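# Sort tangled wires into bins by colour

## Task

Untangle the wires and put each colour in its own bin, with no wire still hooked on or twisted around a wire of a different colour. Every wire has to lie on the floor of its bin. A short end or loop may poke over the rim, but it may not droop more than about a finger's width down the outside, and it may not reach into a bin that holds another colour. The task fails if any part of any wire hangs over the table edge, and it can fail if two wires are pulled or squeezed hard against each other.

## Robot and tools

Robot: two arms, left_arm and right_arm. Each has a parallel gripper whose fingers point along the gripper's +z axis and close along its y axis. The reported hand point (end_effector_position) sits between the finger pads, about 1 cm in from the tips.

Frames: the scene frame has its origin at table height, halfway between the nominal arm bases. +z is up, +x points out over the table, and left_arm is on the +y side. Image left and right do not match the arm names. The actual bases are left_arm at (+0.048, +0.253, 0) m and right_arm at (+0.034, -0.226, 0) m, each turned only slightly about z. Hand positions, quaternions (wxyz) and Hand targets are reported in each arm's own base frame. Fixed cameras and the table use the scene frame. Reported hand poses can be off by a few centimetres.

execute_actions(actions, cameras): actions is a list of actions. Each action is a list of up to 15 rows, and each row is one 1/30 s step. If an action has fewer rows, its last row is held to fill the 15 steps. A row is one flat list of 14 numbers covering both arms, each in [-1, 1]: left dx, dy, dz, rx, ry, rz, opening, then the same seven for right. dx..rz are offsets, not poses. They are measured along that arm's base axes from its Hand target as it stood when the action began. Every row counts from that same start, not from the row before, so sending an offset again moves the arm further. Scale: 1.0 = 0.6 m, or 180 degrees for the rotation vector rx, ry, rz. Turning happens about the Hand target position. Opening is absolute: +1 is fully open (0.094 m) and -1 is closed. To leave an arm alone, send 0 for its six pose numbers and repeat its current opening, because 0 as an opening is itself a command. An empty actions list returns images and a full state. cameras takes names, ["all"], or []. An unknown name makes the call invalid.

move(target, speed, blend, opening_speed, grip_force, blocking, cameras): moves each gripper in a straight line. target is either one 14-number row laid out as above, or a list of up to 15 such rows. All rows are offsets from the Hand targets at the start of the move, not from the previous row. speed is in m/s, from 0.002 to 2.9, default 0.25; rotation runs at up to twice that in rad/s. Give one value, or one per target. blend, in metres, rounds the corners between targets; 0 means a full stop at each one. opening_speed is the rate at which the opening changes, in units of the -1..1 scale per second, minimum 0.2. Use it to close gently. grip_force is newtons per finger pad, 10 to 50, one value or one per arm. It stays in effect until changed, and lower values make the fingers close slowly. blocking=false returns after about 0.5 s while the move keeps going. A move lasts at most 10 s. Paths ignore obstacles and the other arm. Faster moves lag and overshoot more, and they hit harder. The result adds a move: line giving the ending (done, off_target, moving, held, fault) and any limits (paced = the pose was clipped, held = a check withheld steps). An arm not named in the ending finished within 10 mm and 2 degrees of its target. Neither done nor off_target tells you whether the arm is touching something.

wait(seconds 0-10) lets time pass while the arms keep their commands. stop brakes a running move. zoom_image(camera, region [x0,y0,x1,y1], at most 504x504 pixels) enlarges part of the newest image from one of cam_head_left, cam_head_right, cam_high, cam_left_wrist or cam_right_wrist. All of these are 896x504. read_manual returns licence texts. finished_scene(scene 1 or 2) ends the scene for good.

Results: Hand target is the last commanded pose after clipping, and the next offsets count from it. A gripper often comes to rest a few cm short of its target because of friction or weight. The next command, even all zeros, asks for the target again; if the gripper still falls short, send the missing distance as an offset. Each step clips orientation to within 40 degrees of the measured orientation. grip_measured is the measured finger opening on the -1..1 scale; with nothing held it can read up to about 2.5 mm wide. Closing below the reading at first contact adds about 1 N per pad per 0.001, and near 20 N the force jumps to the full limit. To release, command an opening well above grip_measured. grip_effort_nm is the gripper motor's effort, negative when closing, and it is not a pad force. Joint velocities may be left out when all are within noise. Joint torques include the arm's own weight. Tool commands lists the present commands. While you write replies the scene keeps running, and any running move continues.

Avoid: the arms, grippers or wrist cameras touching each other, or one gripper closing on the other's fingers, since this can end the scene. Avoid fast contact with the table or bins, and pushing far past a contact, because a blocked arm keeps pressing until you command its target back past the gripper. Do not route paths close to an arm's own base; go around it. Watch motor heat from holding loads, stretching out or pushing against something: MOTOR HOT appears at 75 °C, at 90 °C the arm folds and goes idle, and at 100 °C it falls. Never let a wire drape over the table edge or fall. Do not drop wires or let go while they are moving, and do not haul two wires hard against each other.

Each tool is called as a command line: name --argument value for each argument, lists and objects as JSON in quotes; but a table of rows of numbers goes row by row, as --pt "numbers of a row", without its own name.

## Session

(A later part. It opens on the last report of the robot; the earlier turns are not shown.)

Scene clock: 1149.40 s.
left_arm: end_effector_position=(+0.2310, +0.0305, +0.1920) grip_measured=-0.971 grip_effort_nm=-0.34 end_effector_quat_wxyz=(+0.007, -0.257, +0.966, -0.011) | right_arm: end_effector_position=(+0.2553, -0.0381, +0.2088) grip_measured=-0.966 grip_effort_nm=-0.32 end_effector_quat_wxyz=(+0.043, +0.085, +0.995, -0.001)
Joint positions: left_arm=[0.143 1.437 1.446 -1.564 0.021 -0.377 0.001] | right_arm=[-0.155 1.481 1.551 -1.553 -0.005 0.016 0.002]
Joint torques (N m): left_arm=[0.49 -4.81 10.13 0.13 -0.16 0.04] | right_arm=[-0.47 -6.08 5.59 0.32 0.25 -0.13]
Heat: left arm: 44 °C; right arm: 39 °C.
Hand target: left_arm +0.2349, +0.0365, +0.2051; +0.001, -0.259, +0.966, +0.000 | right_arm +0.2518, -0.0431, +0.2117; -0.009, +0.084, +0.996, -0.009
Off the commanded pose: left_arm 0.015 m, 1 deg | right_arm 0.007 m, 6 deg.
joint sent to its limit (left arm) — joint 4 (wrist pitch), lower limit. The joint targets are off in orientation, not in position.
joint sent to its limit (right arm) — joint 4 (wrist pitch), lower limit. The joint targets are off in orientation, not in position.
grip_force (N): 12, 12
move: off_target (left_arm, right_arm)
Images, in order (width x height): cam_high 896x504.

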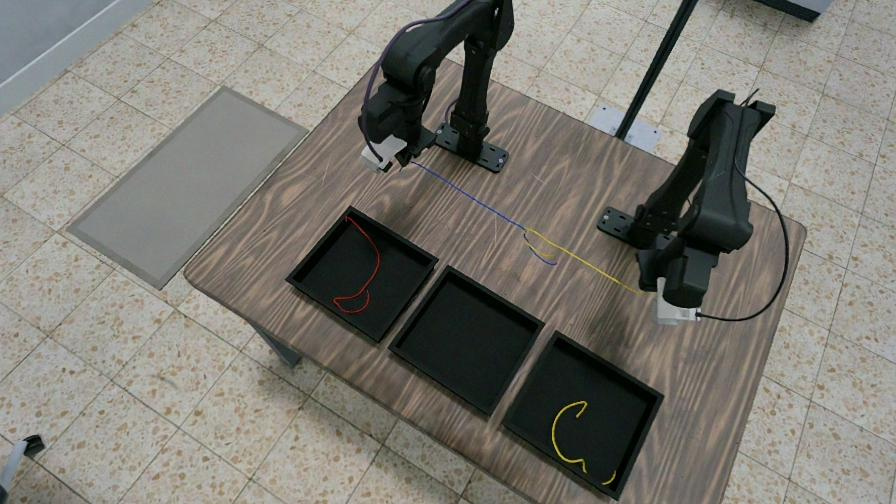

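move --pt "0 0 0 0 0 0 -0.98 0 0.12 0 0 0 0 -0.98" --pt "0 0 0 0 0 0 -0.98 0 0 0 0 0 0 -0.98" --pt "0 0 0 0 0 0 -0.98 0 0.12 0 0 0 0 -0.98" --pt "0 0 0 0 0 0 -0.98 0 -0.01 0 0 0 0 -0.98" --pt "0 0 0 0 0 0 -0.98 0 0.12 0 0 0 0 -0.98" --pt "0 0 0 0 0 0 -0.98 0 -0.025 0 0 0 0 -0.98" --speed 0.18 --blend 0.003

move --pt "0 0 0 0 0 0 -0.98 0 0.12 0 0 0 0 -0.98" --pt "0 0 0 0 0 0 -0.98 0 -0.01 0 0 0 0 -0.98" --pt "0 0 0 0 0 0 -0.98 0 0.12 0 0 0 0 -0.98" --pt "0 0 0 0 0 0 -0.98 0 -0.02 0 0 0 0 -0.98" --pt "0 0 0 0 0 0 -0.98 0 0.12 0 0 0 0 -0.98" --pt "0 0 0 0 0 0 -0.98 0 -0.03 0 0 0 0 -0.98" --speed 0.18 --blend 0.003 --cameras '["cam_high"]'

zoom_image --camera "cam_high" --region '[440, 150, 640, 350]'

Scene clock: 1164.00 s.
left_arm: end_effector_position=(+0.2310, +0.0308, +0.1920) grip_measured=-0.971 grip_effort_nm=-0.34 end_effector_quat_wxyz=(+0.007, -0.257, +0.966, -0.010) | right_arm: end_effector_position=(+0.2526, -0.0532, +0.2088) grip_measured=-0.966 grip_effort_nm=-0.33 end_effector_quat_wxyz=(+0.043, +0.085, +0.995, -0.005)
Joint positions: left_arm=[0.143 1.437 1.446 -1.564 0.019 -0.377 0.001] | right_arm=[-0.213 1.481 1.551 -1.553 -0.001 -0.041 0.002]
Joint torques (N m): left_arm=[0.5 -4.81 10.11 0.13 -0.15 0.03] | right_arm=[-0.43 -5.04 6.48 0.32 0.23 -0.13]
Heat: left arm: 45 °C; right arm: 39 °C.
Hand target: left_arm +0.2350, +0.0365, +0.2051; +0.001, -0.259, +0.966, +0.000 | right_arm +0.2518, -0.0580, +0.2117; -0.009, +0.084, +0.996, -0.009
Off the commanded pose: left_arm 0.015 m, 1 deg | right_arm 0.006 m, 6 deg.
joint sent to its limit (left arm) — joint 4 (wrist pitch), lower limit. The joint targets are off in orientation, not in position.
joint sent to its limit (right arm) — joint 4 (wrist pitch), lower limit. The joint targets are off in orientation, not in position.
grip_force (N): 12, 12
move: off_target (left_arm, right_arm)

Scene clock: 1167.80 s.
left_arm: end_effector_position=(+0.2310, +0.0308, +0.1920) grip_measured=-0.971 grip_effort_nm=-0.34 end_effector_quat_wxyz=(+0.007, -0.257, +0.966, -0.011) | right_arm: end_effector_position=(+0.2495, -0.0706, +0.2052) grip_measured=-0.966 grip_effort_nm=-0.33 end_effector_quat_wxyz=(+0.035, +0.085, +0.996, -0.008)
Joint positions: left_arm=[0.143 1.437 1.446 -1.564 0.02 -0.377 0.001] | right_arm=[-0.279 1.496 1.551 -1.554 0.002 -0.108 0.002]
Joint torques (N m): left_arm=[0.5 -4.81 10.11 0.13 -0.15 0.04] | right_arm=[-0.43 -4.9 7.98 0.3 0.21 -0.11]
Heat: left arm: 45 °C; right arm: 39 °C.
Hand target: left_arm +0.2350, +0.0365, +0.2051; +0.001, -0.259, +0.966, +0.000 | right_arm +0.2518, -0.0760, +0.2116; -0.009, +0.084, +0.996, -0.009
Off the commanded pose: left_arm 0.015 m, 1 deg | right_arm 0.009 m, 5 deg.
joint sent to its limit (left arm) — joint 4 (wrist pitch), lower limit. The joint targets are off in orientation, not in position.
joint sent to its limit (right arm) — joint 4 (wrist pitch), lower limit. The joint targets are off in orientation, not in position.
grip_force (N): 12, 12
move: off_target (left_arm, right_arm)
Images, in order (width x height): cam_high 896x504.

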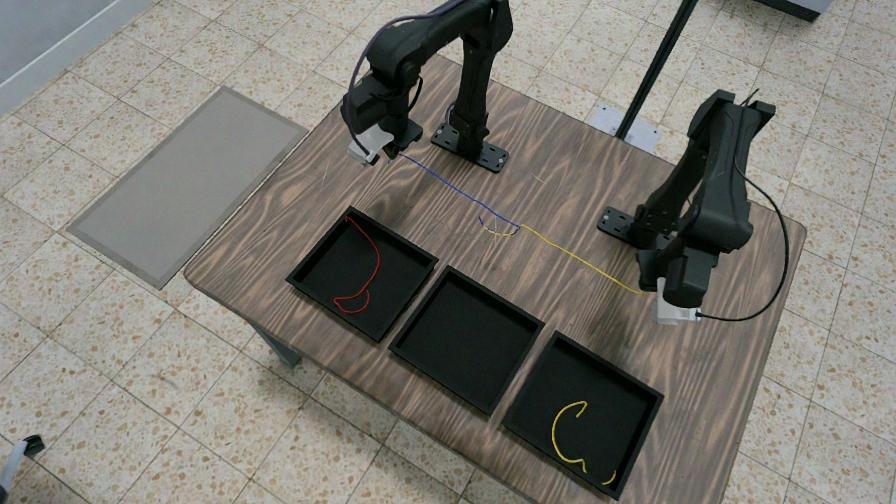

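Scaled by 2.520 from the camera's 896x504 image, which has a finer 1280x720 frame.

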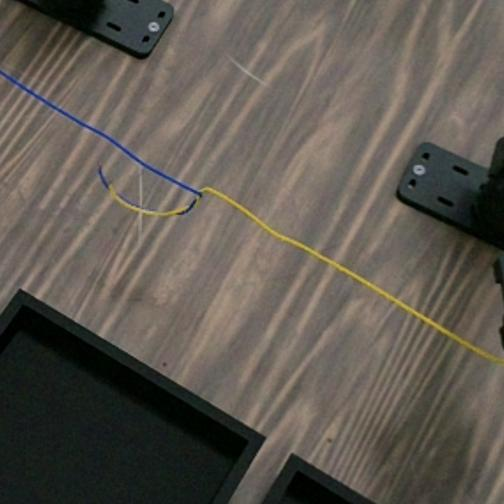

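move --pt "0 0 0 0 0 0 -0.98 0 0.13 0 0 0 0 -0.98" --pt "0 0 0 0 0 0 -0.98 0 -0.005 0 0 0 0 -0.98" --pt "0 0 0 0 0 0 -0.98 0 0.13 0 0 0 0 -0.98" --pt "0 0 0 0 0 0 -0.98 0 -0.015 0 0 0 0 -0.98" --pt "0 0 0 0 0 0 -0.98 0 0.13 0 0 0 0 -0.98" --pt "0 0 0 0 0 0 -0.98 0 -0.02 0 0 0 0 -0.98" --speed 0.18 --blend 0.003 --cameras '["cam_high"]'

zoom_image --camera "cam_high" --region '[440, 150, 640, 350]'

Scene clock: 1181.03 s.
left_arm: end_effector_position=(+0.2309, +0.0314, +0.1920) grip_measured=-0.971 grip_effort_nm=-0.34 end_effector_quat_wxyz=(+0.007, -0.257, +0.966, -0.009) | right_arm: end_effector_position=(+0.2474, -0.0822, +0.2011) grip_measured=-0.966 grip_effort_nm=-0.33 end_effector_quat_wxyz=(+0.026, +0.085, +0.996, -0.009)
Joint positions: left_arm=[0.143 1.437 1.446 -1.564 0.016 -0.377 0.001] | right_arm=[-0.321 1.513 1.551 -1.554 0.005 -0.15 0.002]
Joint torques (N m): left_arm=[0.51 -4.81 10.13 0.13 -0.12 0.04] | right_arm=[-0.42 -5.35 9.2 0.27 0.19 -0.11]
Heat: left arm: 45 °C; right arm: 39 °C.
Hand target: left_arm +0.2350, +0.0365, +0.2051; +0.001, -0.259, +0.966, +0.000 | right_arm +0.2518, -0.0880, +0.2116; -0.009, +0.084, +0.996, -0.009
Off the commanded pose: left_arm 0.015 m, 1 deg | right_arm 0.013 m, 4 deg.
joint sent to its limit (left arm) — joint 4 (wrist pitch), lower limit. The joint targets are off in orientation, not in position.
joint sent to its limit (right arm) — joint 4 (wrist pitch), lower limit. The joint targets are off in orientation, not in position.
grip_force (N): 12, 12
move: off_target (left_arm, right_arm)
Images, in order (width x height): cam_high 896x504.

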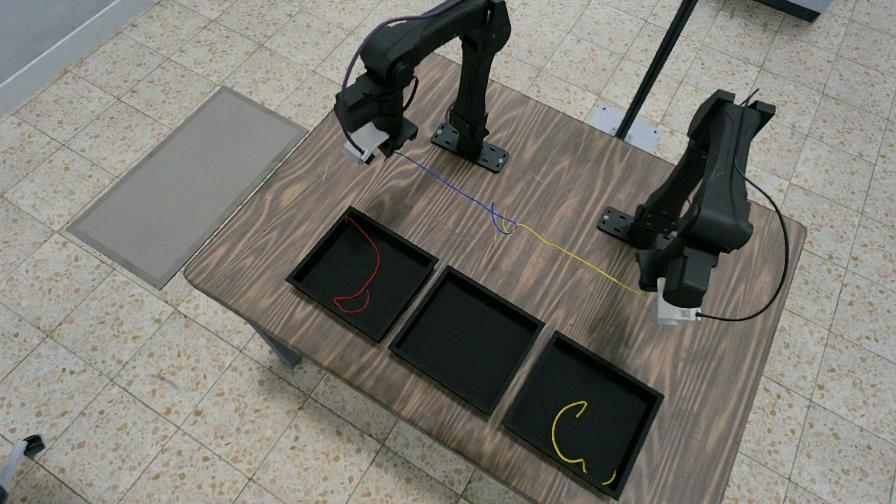

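Scaled by 2.520 from the camera's 896x504 image, which has a finer 1280x720 frame.

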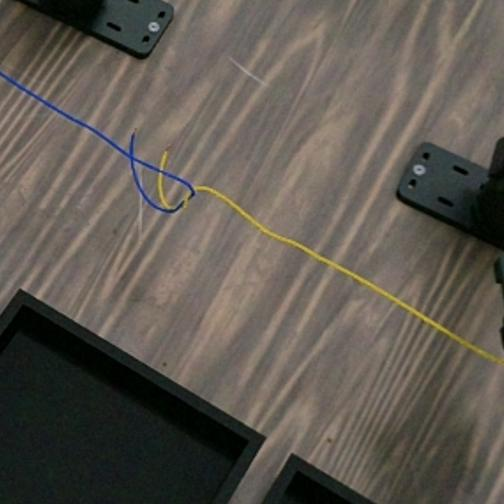

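move --pt "0 0 0 0 0 0 -0.98 0 0.13 0 0 0 0 -0.98" --pt "0 0 0 0 0 0 -0.98 0 -0.005 0 0 0 0 -0.98" --pt "0 0 0 0 0 0 -0.98 0 0.13 0 0 0 0 -0.98" --pt "0 0 0 0 0 0 -0.98 0 -0.015 0 0 0 0 -0.98" --pt "0 0 0 0 0 0 -0.98 0 0.13 0 0 0 0 -0.98" --pt "0 0 0 0 0 0 -0.98 0 -0.025 0 0 0 0 -0.98" --speed 0.2 --blend 0.003 --cameras '["cam_high"]'

zoom_image --camera "cam_high" --region '[440, 150, 640, 350]'

Scene clock: 1190.03 s.
left_arm: end_effector_position=(+0.2308, +0.0320, +0.1920) grip_measured=-0.971 grip_effort_nm=-0.34 end_effector_quat_wxyz=(+0.007, -0.257, +0.966, -0.007) | right_arm: end_effector_position=(+0.2456, -0.1001, +0.2001) grip_measured=-0.966 grip_effort_nm=-0.33 end_effector_quat_wxyz=(+0.020, +0.086, +0.996, -0.016)
Joint positions: left_arm=[0.143 1.437 1.446 -1.564 0.013 -0.377 0.001] | right_arm=[-0.377 1.534 1.567 -1.555 0.02 -0.205 0.002]
Joint torques (N m): left_arm=[0.5 -4.82 10.11 0.13 -0.09 0.04] | right_arm=[-0.02 -5.64 9.5 0.27 0.05 -0.09]
Heat: left arm: 45 °C; right arm: 39 °C.
Hand target: left_arm +0.2350, +0.0365, +0.2051; +0.001, -0.259, +0.966, +0.000 | right_arm +0.2518, -0.1030, +0.2117; -0.009, +0.084, +0.996, -0.009
Off the commanded pose: left_arm 0.014 m, 1 deg | right_arm 0.013 m, 3 deg.
joint sent to its limit (left arm) — joint 4 (wrist pitch), lower limit. The joint targets are off in orientation, not in position.
joint sent to its limit (right arm) — joint 4 (wrist pitch), lower limit. The joint targets are off in orientation, not in position.
grip_force (N): 12, 12
move: off_target (left_arm, right_arm)
Images, in order (width x height): cam_high 896x504.

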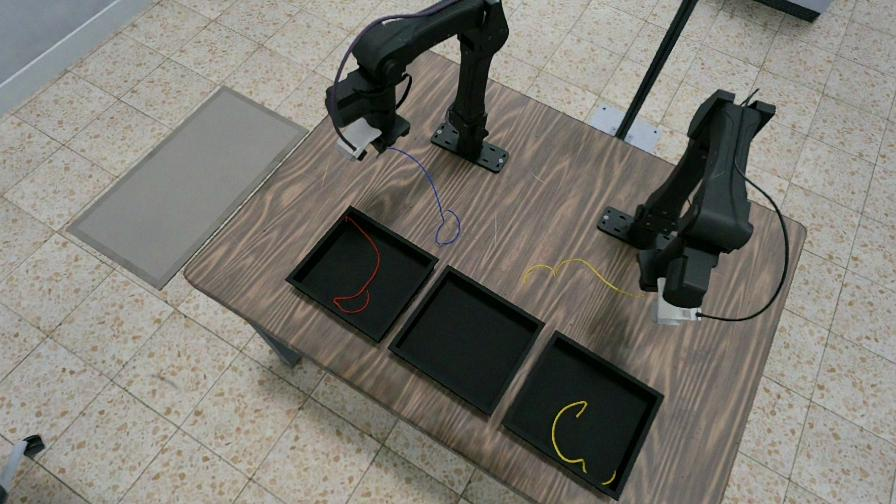

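Scaled by 2.520 from the camera's 896x504 image, which has a finer 1280x720 frame.

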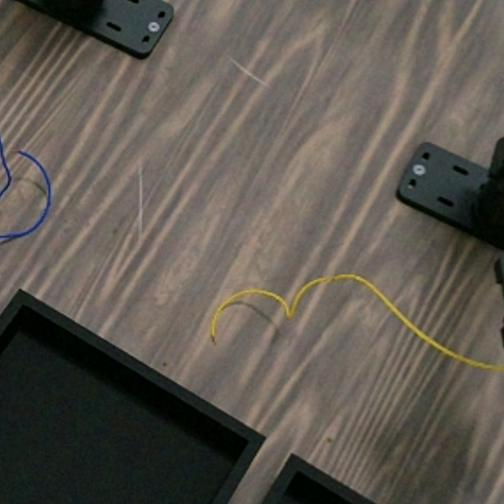

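move --pt "0 0 0.17 0 0 0 -0.98 0 0 0.2 0 0 0 -0.98" --pt "0.1 0.131 0.17 0 0 0.12 -0.98 0 0.458 0.2 0 0 0 -0.98" --pt "0.292 0.131 0.15 0 0 0.25 -0.98 0.29 0.458 0.2 0 0 0 -0.98" --pt "0.292 0.131 -0.19 0 0 0.25 -0.98 0.29 0.458 -0.19 0 0 0 -0.98" --speed 0.2 --blend 0.02 --grip_force 25 --cameras '["all"]'

Scene clock: 1212.50 s.
left_arm: end_effector_position=(+0.4098, +0.1152, +0.0925) grip_measured=-0.975 grip_effort_nm=-0.58 end_effector_quat_wxyz=(-0.004, -0.608, +0.794, +0.000) | right_arm: end_effector_position=(+0.4258, +0.1732, +0.0948) grip_measured=-0.966 grip_effort_nm=-0.56 end_effector_quat_wxyz=(-0.009, +0.086, +0.996, -0.005)
Joint positions: left_arm=[0.273 2.2 2.004 -1.381 0.004 -1.033 0.001] | right_arm=[0.384 2.419 2.386 -1.558 0.001 0.557 0.002]
Joint torques (N m): left_arm=[-0.27 -9.77 5.23 0.29 -0.01 -0.03] | right_arm=[0.01 -14.3 5.3 0.16 0.09 -0.09]
Heat: left arm: 44 °C; right arm: 40 °C.
Hand target: left_arm +0.4102, +0.1152, +0.0910; +0.000, -0.609, +0.793, +0.000 | right_arm +0.4257, +0.1717, +0.0975; -0.009, +0.084, +0.996, -0.009
Off the commanded pose: left_arm 0.001 m, 1 deg | right_arm 0.003 m, 1 deg.
joint read past its limit (right arm) — joint 4 (wrist pitch), lower limit.
joint sent to its limit (right arm) — joint 4 (wrist pitch), lower limit. The joint targets still meet the commanded pose.
grip_force (N): 25, 25
move: done
camera_calibration:
cam_left_wrist: T_world_to_cam=[[0.96632, -0.257165, 0.00954718, -0.367885], [-0.23814, -0.879539, 0.411947, 0.199309], [-0.0975411, -0.400346, -0.911158, 0.264916], [0, 0, 0, 1]] pos_world=[0.428799, 0.186751, 0.162788]
cam_right_wrist: T_world_to_cam=[[-0.16295, -0.986444, 0.0193825, 0.237456], [-0.873922, 0.153425, 0.461217, 0.337089], [-0.457938, 0.0582166, -0.887076, 0.359808], [0, 0, 0, 1]] pos_world=[0.498053, 0.161572, 0.159104]

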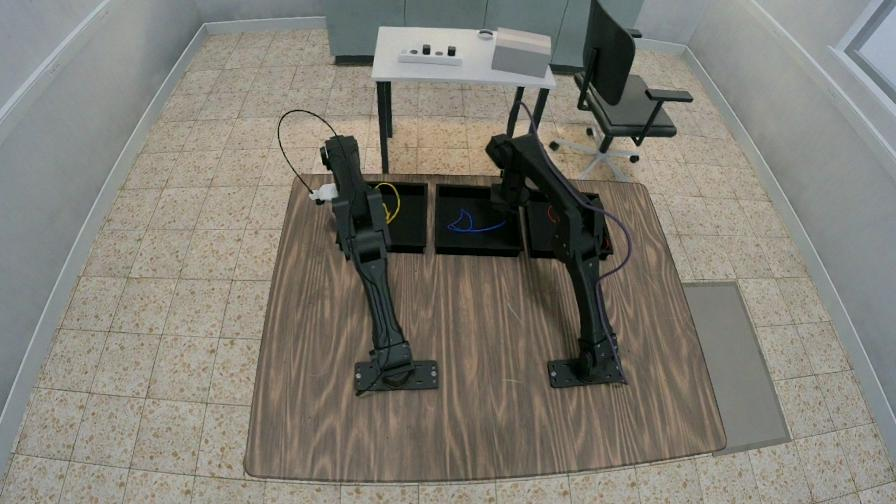

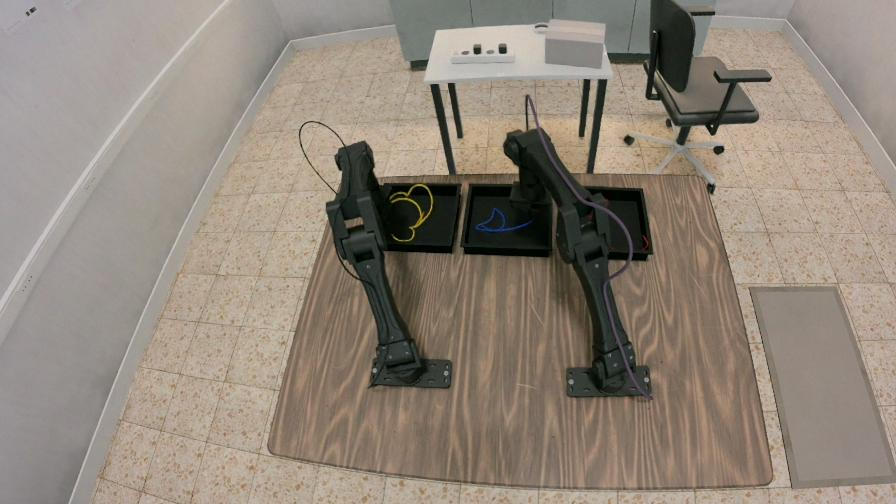

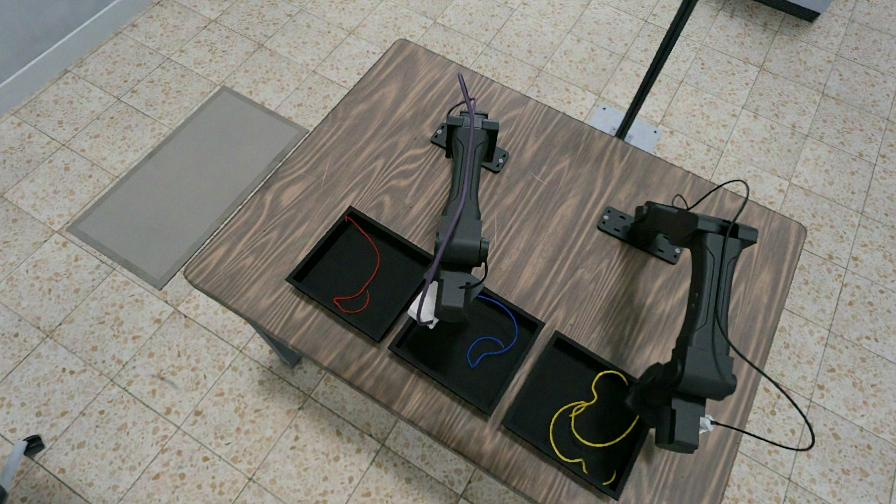

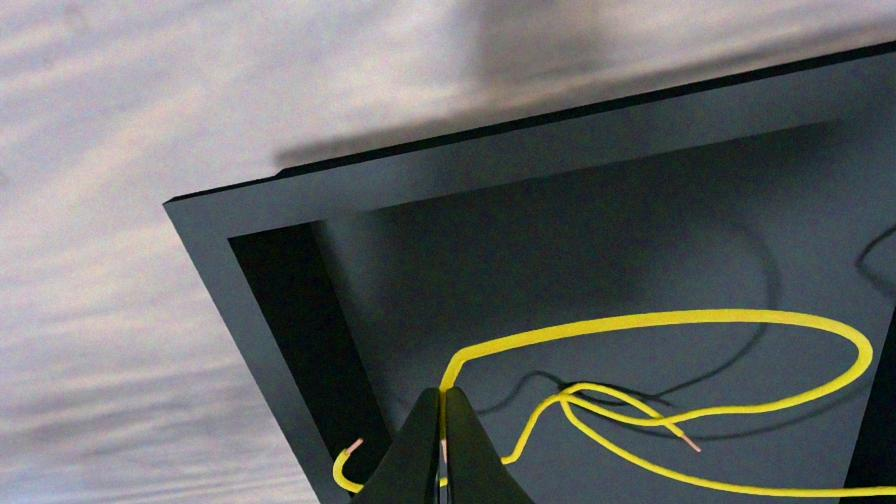

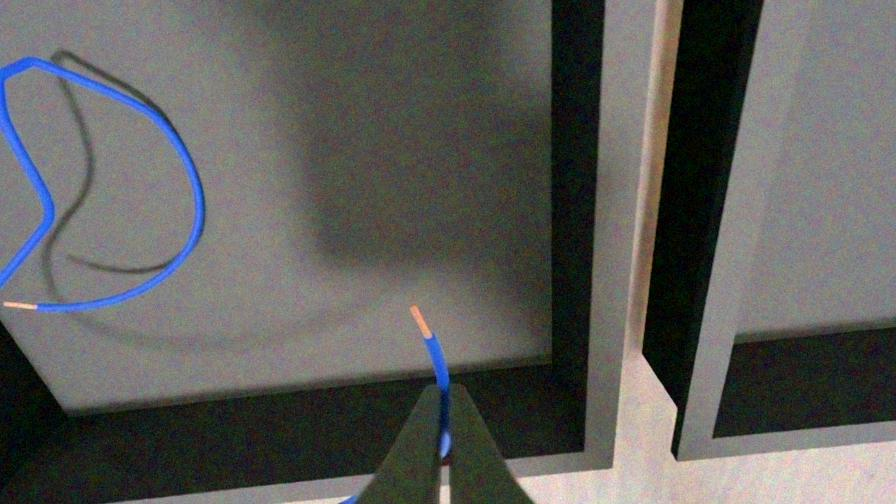

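move --pt "0.035 -0.03 -0.04 0 0 0 -0.98 0.06 0 -0.04 0 0 0 -0.98" --pt "0.035 -0.03 -0.097 0 0 0 -0.98 0.06 0.01 -0.112 0 0 0 -0.98" --pt "0.035 -0.03 -0.097 0 0 0 -0.75 0.06 0.01 -0.112 0 0 0 -0.75" --pt "0.035 -0.03 0.25 0 0 0 -0.75 0.06 0.01 0.25 0 0 0 -0.75" --speed 0.13 --blend '[0.01,0,0,0]' --cameras '["all"]'

zoom_image --camera "cam_high" --region '[280, 200, 680, 500]'

Scene clock: 1224.77 s.
left_arm: end_effector_position=(+0.4342, +0.0964, +0.2207) grip_measured=-0.752 grip_effort_nm=0.08 end_effector_quat_wxyz=(+0.119, -0.601, +0.788, -0.057) | right_arm: end_effector_position=(+0.4643, +0.1779, +0.2227) grip_measured=-0.753 grip_effort_nm=0.14 end_effector_quat_wxyz=(+0.168, +0.084, +0.979, +0.081)
Joint positions: left_arm=[0.218 2.114 2.36 -1.553 0.004 -1.086 0.012] | right_arm=[0.364 2.301 2.652 -1.546 0.001 0.536 0.012]
Joint torques (N m): left_arm=[0.06 -10.54 9.42 0.45 -0.01 -0.02] | right_arm=[0.36 -15.25 8.5 0.74 0.08 -0.04]
Heat: left arm: 42 °C; right arm: 41 °C.
Hand target: left_arm +0.4312, +0.0972, +0.2411; +0.001, -0.609, +0.793, +0.000 | right_arm +0.4617, +0.1778, +0.2476; -0.009, +0.084, +0.996, -0.009
Off the commanded pose: left_arm 0.021 m, 15 deg | right_arm 0.025 m, 23 deg.
joint sent to its limit (left arm) — joint 4 (wrist pitch), lower limit. The joint targets are off in orientation, not in position.
joint sent to its limit (right arm) — joint 4 (wrist pitch), lower limit. The joint targets are off in orientation, not in position.
grip_force (N): 25, 25
move: off_target (left_arm, right_arm)
camera_calibration:
cam_left_wrist: T_world_to_cam=[[0.931573, -0.267607, 0.246088, -0.433664], [-0.333148, -0.899358, 0.283138, 0.207379], [0.145551, -0.345747, -0.92697, 0.269222], [0, 0, 0, 1]] pos_world=[0.433892, 0.16354, 0.297563]
cam_right_wrist: T_world_to_cam=[[-0.132542, -0.975468, -0.175767, 0.27331], [-0.985046, 0.109941, 0.132651, 0.443559], [-0.110073, 0.19072, -0.975454, 0.325245], [0, 0, 0, 1]] pos_world=[0.508952, 0.155809, 0.306461]

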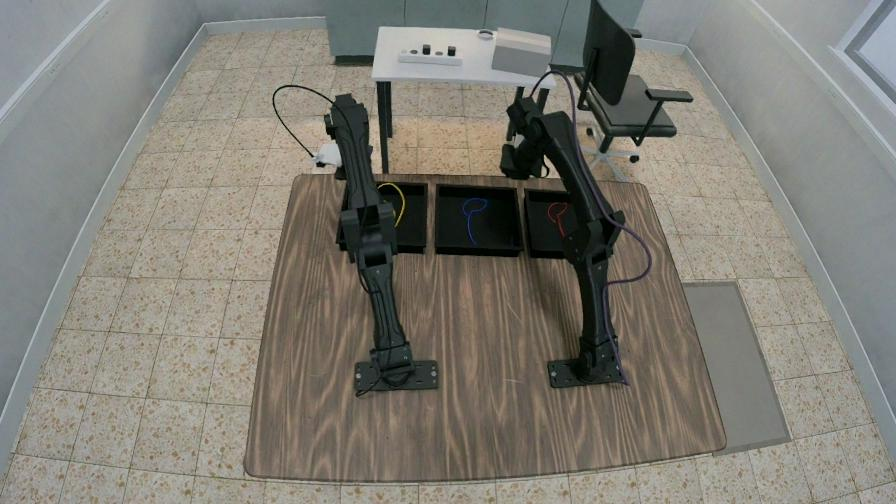

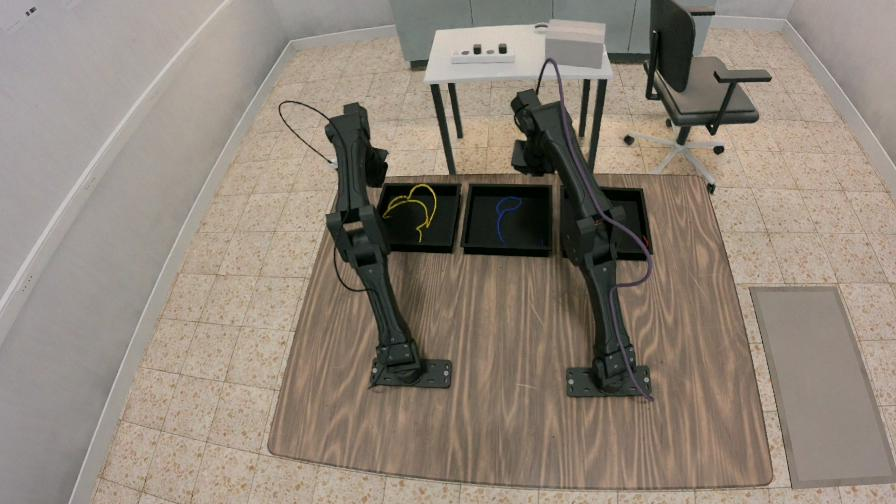

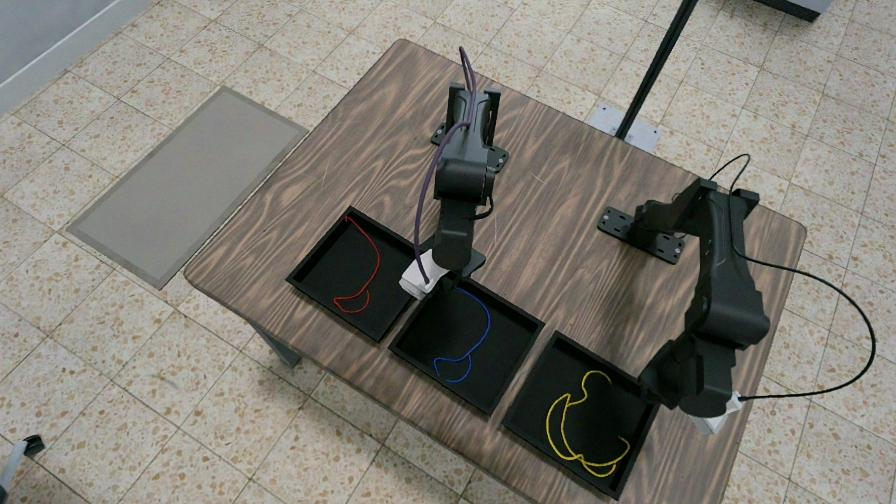

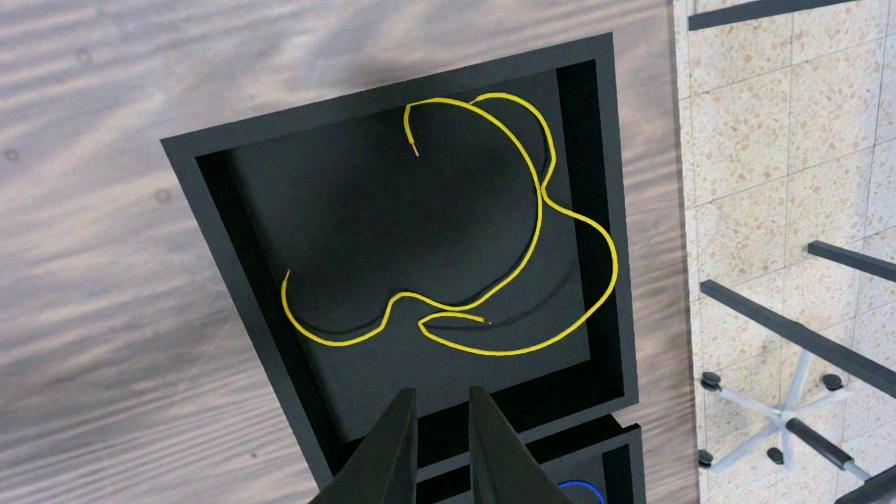

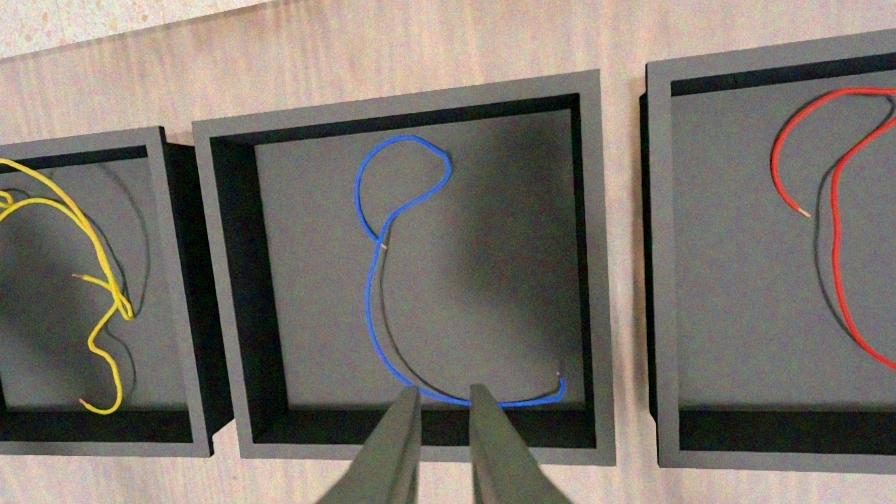

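Scaled by 1.260 from the camera's 896x504 image, which has a finer 1280x720 frame.

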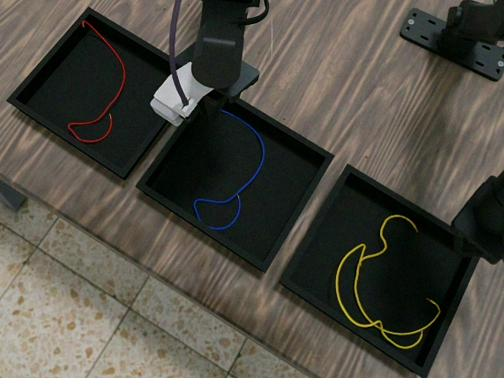

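move --target '[0,0,0,0,0,0,-0.75,0,-0.48,-0.02,0,0,0,-0.75]' --cameras '["cam_right_wrist","cam_high"]'

zoom_image --camera "cam_high" --region '[320, 200, 400, 260]'

Scene clock: 1233.47 s.
left_arm: end_effector_position=(+0.4341, +0.0963, +0.2207) grip_measured=-0.752 grip_effort_nm=0.08 end_effector_quat_wxyz=(+0.119, -0.601, +0.788, -0.057) | right_arm: end_effector_position=(+0.4586, -0.1104, +0.2268) grip_measured=-0.753 grip_effort_nm=0.14 end_effector_quat_wxyz=(+0.162, +0.087, +0.982, -0.029)
Joint positions: left_arm=[0.218 2.114 2.36 -1.553 0.004 -1.086 0.012] | right_arm=[-0.234 2.199 2.508 -1.548 0.01 -0.06 0.012]
Joint torques (N m): left_arm=[0.05 -10.61 9.42 0.45 -0.01 -0.03] | right_arm=[0.46 -11.15 9.09 0.69 0.08 -0.09]
Heat: left arm: 43 °C; right arm: 42 °C.
Hand target: left_arm +0.4312, +0.0972, +0.2411; +0.000, -0.609, +0.793, +0.000 | right_arm +0.4617, -0.1103, +0.2356; -0.009, +0.084, +0.996, -0.009
Off the commanded pose: left_arm 0.021 m, 15 deg | right_arm 0.009 m, 20 deg.
joint sent to its limit (left arm) — joint 4 (wrist pitch), lower limit. The joint targets are off in orientation, not in position.
joint sent to its limit (right arm) — joint 4 (wrist pitch), lower limit. The joint targets are off in orientation, not in position.
grip_force (N): 25, 25
move: off_target (left_arm, right_arm)
camera_calibration:
cam_right_wrist: T_world_to_cam=[[-0.174685, -0.983813, 0.0399689, -0.0384701], [-0.974974, 0.178499, 0.132531, 0.472098], [-0.13752, -0.0158175, -0.990373, 0.37681], [0, 0, 0, 1]] pos_world=[0.505382, -0.116156, 0.312153]
Images, in order (width x height): cam_high 896x504, cam_right_wrist 896x504.

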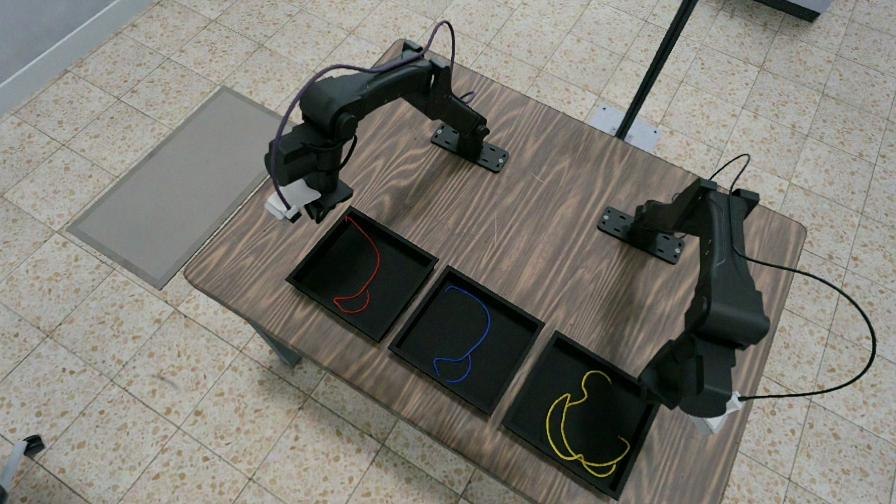

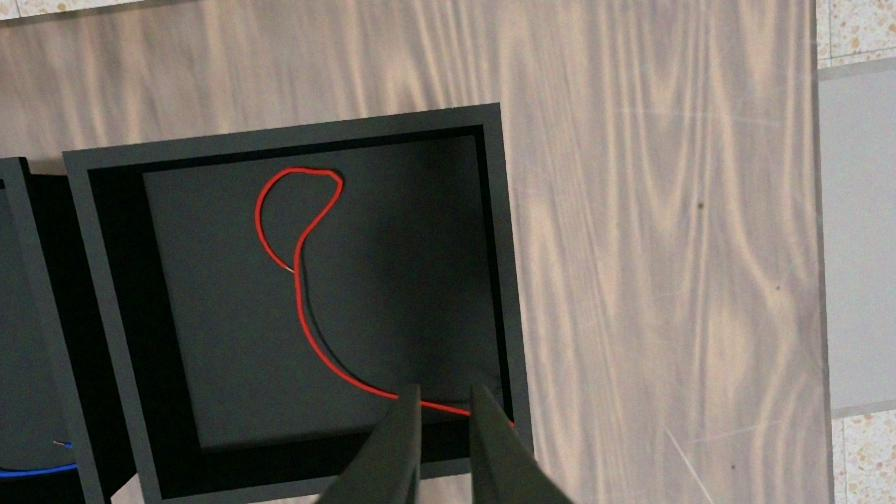

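Scaled by 6.300 from the camera's 896x504 image, which has a finer 1280x720 frame.

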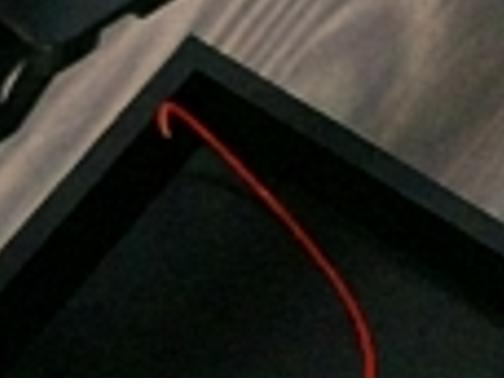

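move --target '[0,0,0,0,0,0,-0.75,-0.148,0.077,-0.226,0,0,0.36,-0.6]' --speed 0.2 --cameras '["cam_right_wrist","cam_high"]'

Scene clock: 1257.27 s.
left_arm: end_effector_position=(+0.4341, +0.0963, +0.2207) grip_measured=-0.752 grip_effort_nm=0.08 end_effector_quat_wxyz=(+0.119, -0.601, +0.788, -0.057) | right_arm: end_effector_position=(+0.3715, -0.0652, +0.0889) grip_measured=-0.603 grip_effort_nm=0.14 end_effector_quat_wxyz=(-0.019, -0.458, +0.889, +0.001)
Joint positions: left_arm=[0.218 2.114 2.36 -1.553 0.004 -1.086 0.012] | right_arm=[-0.166 2.017 1.707 -1.294 0.021 -1.118 0.019]
Joint torques (N m): left_arm=[0.06 -10.62 9.43 0.46 -0.01 -0.02] | right_arm=[0.4 -14.15 4.86 0.27 0.04 -0.09]
Motor temperatures (°C): left_arm=[31 42 43 31 33 32 31] | right_arm=[32 42 38 32 32 33 31]
Heat: left arm: 43 °C; right arm: 42 °C.
Hand target: left_arm +0.4312, +0.0972, +0.2411; +0.000, -0.609, +0.793, +0.000 | right_arm +0.3730, -0.0640, +0.1000; -0.003, -0.463, +0.886, -0.012
Off the commanded pose: left_arm 0.021 m, 15 deg | right_arm 0.011 m, 3 deg.
joint sent to its limit (left arm) — joint 4 (wrist pitch), lower limit. The joint targets are off in orientation, not in position.
grip_force (N): 25, 25
move: off_target (left_arm, right_arm)
camera_calibration:
cam_right_wrist: T_world_to_cam=[[0.819425, -0.573063, -0.0119022, -0.341668], [-0.499378, -0.723948, 0.475943, 0.131316], [-0.281362, -0.384055, -0.879396, 0.248483], [0, 0, 0, 1]] pos_world=[0.415461, -0.00529992, 0.151949]
Images, in order (width x height): cam_high 896x504, cam_right_wrist 896x504.

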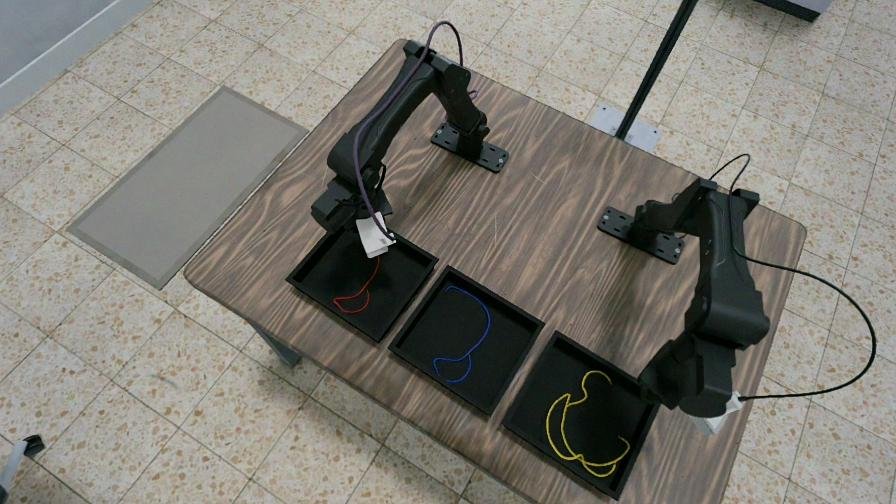

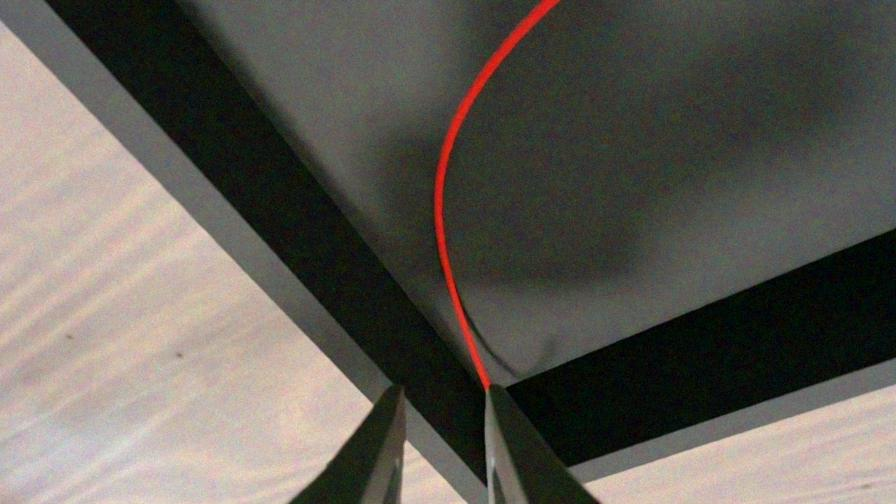

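move --pt "0 0 0 0 0 0 -0.75 0.003 0.005 -0.12 0 0 0 -0.6" --pt "0 0 0 0 0 0 -0.75 0.003 0.005 -0.12 0 0 0 -0.98" --speed 0.1 --cameras '["cam_right_wrist"]'

Scene clock: 1266.27 s.
left_arm: end_effector_position=(+0.4341, +0.0963, +0.2207) grip_measured=-0.752 grip_effort_nm=0.08 end_effector_quat_wxyz=(+0.119, -0.601, +0.788, -0.057) | right_arm: end_effector_position=(+0.3745, -0.0632, +0.0321) grip_measured=-0.977 grip_effort_nm=-0.12 end_effector_quat_wxyz=(-0.003, -0.461, +0.887, -0.011)
Joint positions: left_arm=[0.218 2.114 2.36 -1.553 0.004 -1.086 0.012] | right_arm=[-0.16 2.027 1.493 -1.028 0.022 -1.118 0.001]
Joint torques (N m): left_arm=[0.08 -10.59 9.43 0.46 -0.01 -0.03] | right_arm=[0.55 -10.06 4.92 0.37 0.03 -0.01]
Heat: left arm: 44 °C; right arm: 44 °C.
Hand target: left_arm +0.4312, +0.0972, +0.2411; +0.000, -0.609, +0.793, +0.000 | right_arm +0.3747, -0.0611, +0.0280; -0.003, -0.463, +0.886, -0.012
Off the commanded pose: left_arm 0.021 m, 15 deg | right_arm 0.005 m, 0 deg.
joint sent to its limit (left arm) — joint 4 (wrist pitch), lower limit. The joint targets are off in orientation, not in position.
grip_force (N): 25, 25
move: off_target (left_arm)
camera_calibration:
cam_right_wrist: T_world_to_cam=[[0.823523, -0.566691, 0.0259176, -0.345989], [-0.512925, -0.724318, 0.460729, 0.166822], [-0.242319, -0.392715, -0.887162, 0.185186], [0, 0, 0, 1]] pos_world=[0.415371, -0.00251151, 0.0963971]
Images, in order (width x height): cam_right_wrist 896x504.

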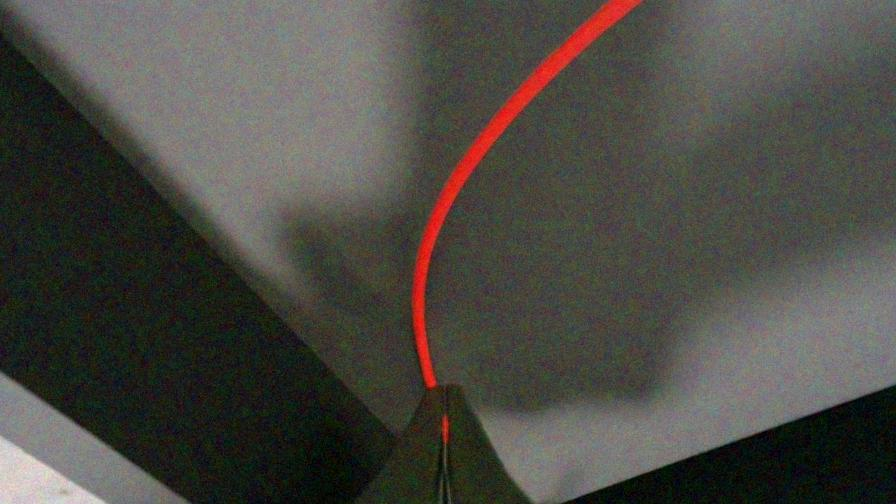

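move --target '[0,0,0,0,0,0,-0.75,0.05,0.08,0.01,0,0,0,-0.98]' --speed 0.1 --cameras '["cam_right_wrist","cam_high"]'

zoom_image --camera "cam_high" --region '[280, 200, 440, 340]'

Scene clock: 1272.70 s.
left_arm: end_effector_position=(+0.4341, +0.0963, +0.2207) grip_measured=-0.752 grip_effort_nm=0.08 end_effector_quat_wxyz=(+0.119, -0.601, +0.788, -0.057) | right_arm: end_effector_position=(+0.3972, -0.0130, +0.0276) grip_measured=-0.977 grip_effort_nm=-0.12 end_effector_quat_wxyz=(-0.009, -0.466, +0.885, -0.009)
Joint positions: left_arm=[0.218 2.114 2.36 -1.553 0.004 -1.086 0.012] | right_arm=[-0.024 2.112 1.604 -1.069 0.024 -0.994 0.001]
Joint torques (N m): left_arm=[0.06 -10.61 9.44 0.46 0 -0.02] | right_arm=[0.02 -10.44 9.39 0.01 0.02 0.04]
Heat: left arm: 44 °C; right arm: 44 °C.
Hand target: left_arm +0.4312, +0.0972, +0.2411; +0.000, -0.609, +0.793, +0.000 | right_arm +0.4047, -0.0131, +0.0340; -0.003, -0.463, +0.886, -0.012
Off the commanded pose: left_arm 0.021 m, 15 deg | right_arm 0.010 m, 1 deg.
joint sent to its limit (left arm) — joint 4 (wrist pitch), lower limit. The joint targets are off in orientation, not in position.
grip_force (N): 25, 25
move: off_target (left_arm)
camera_calibration:
cam_right_wrist: T_world_to_cam=[[0.830002, -0.55753, 0.0160503, -0.338237], [-0.498931, -0.729286, 0.468198, 0.211023], [-0.249329, -0.396613, -0.883478, 0.209158], [0, 0, 0, 1]] pos_world=[0.438172, 0.0482736, 0.0914146]
Images, in order (width x height): cam_high 896x504, cam_right_wrist 896x504.

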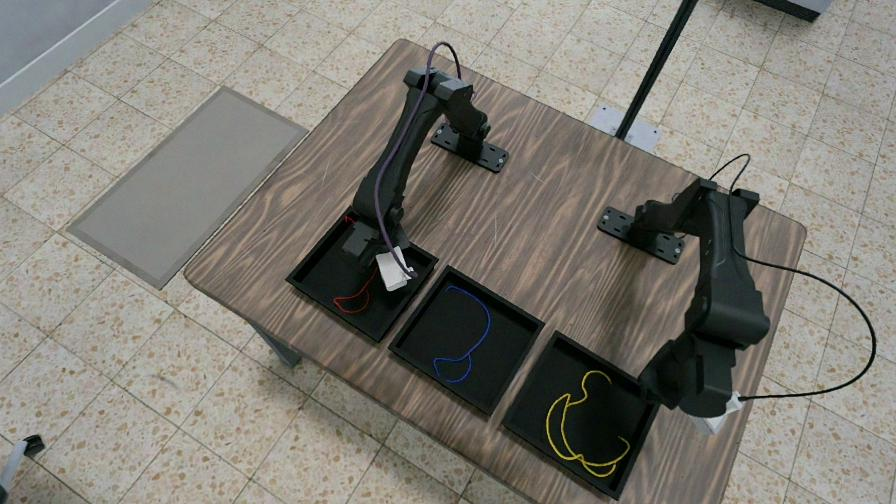

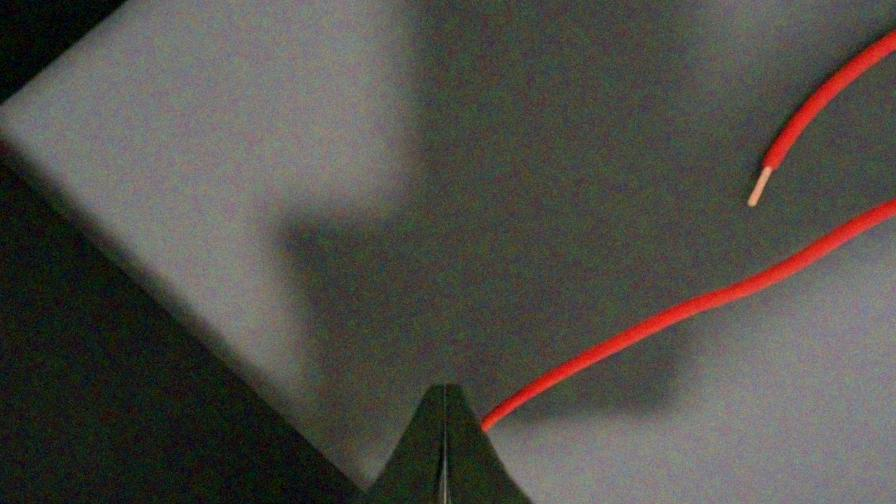

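Scaled by 3.150 from the camera's 896x504 image, which has a finer 1280x720 frame.

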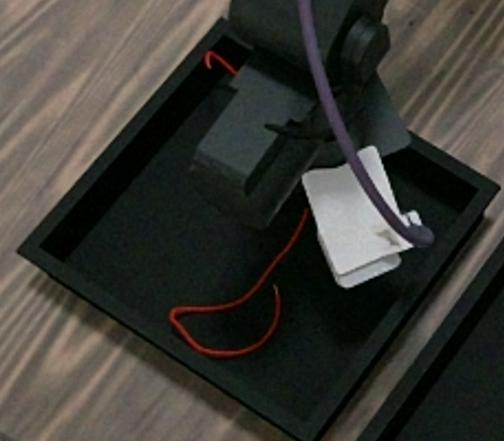

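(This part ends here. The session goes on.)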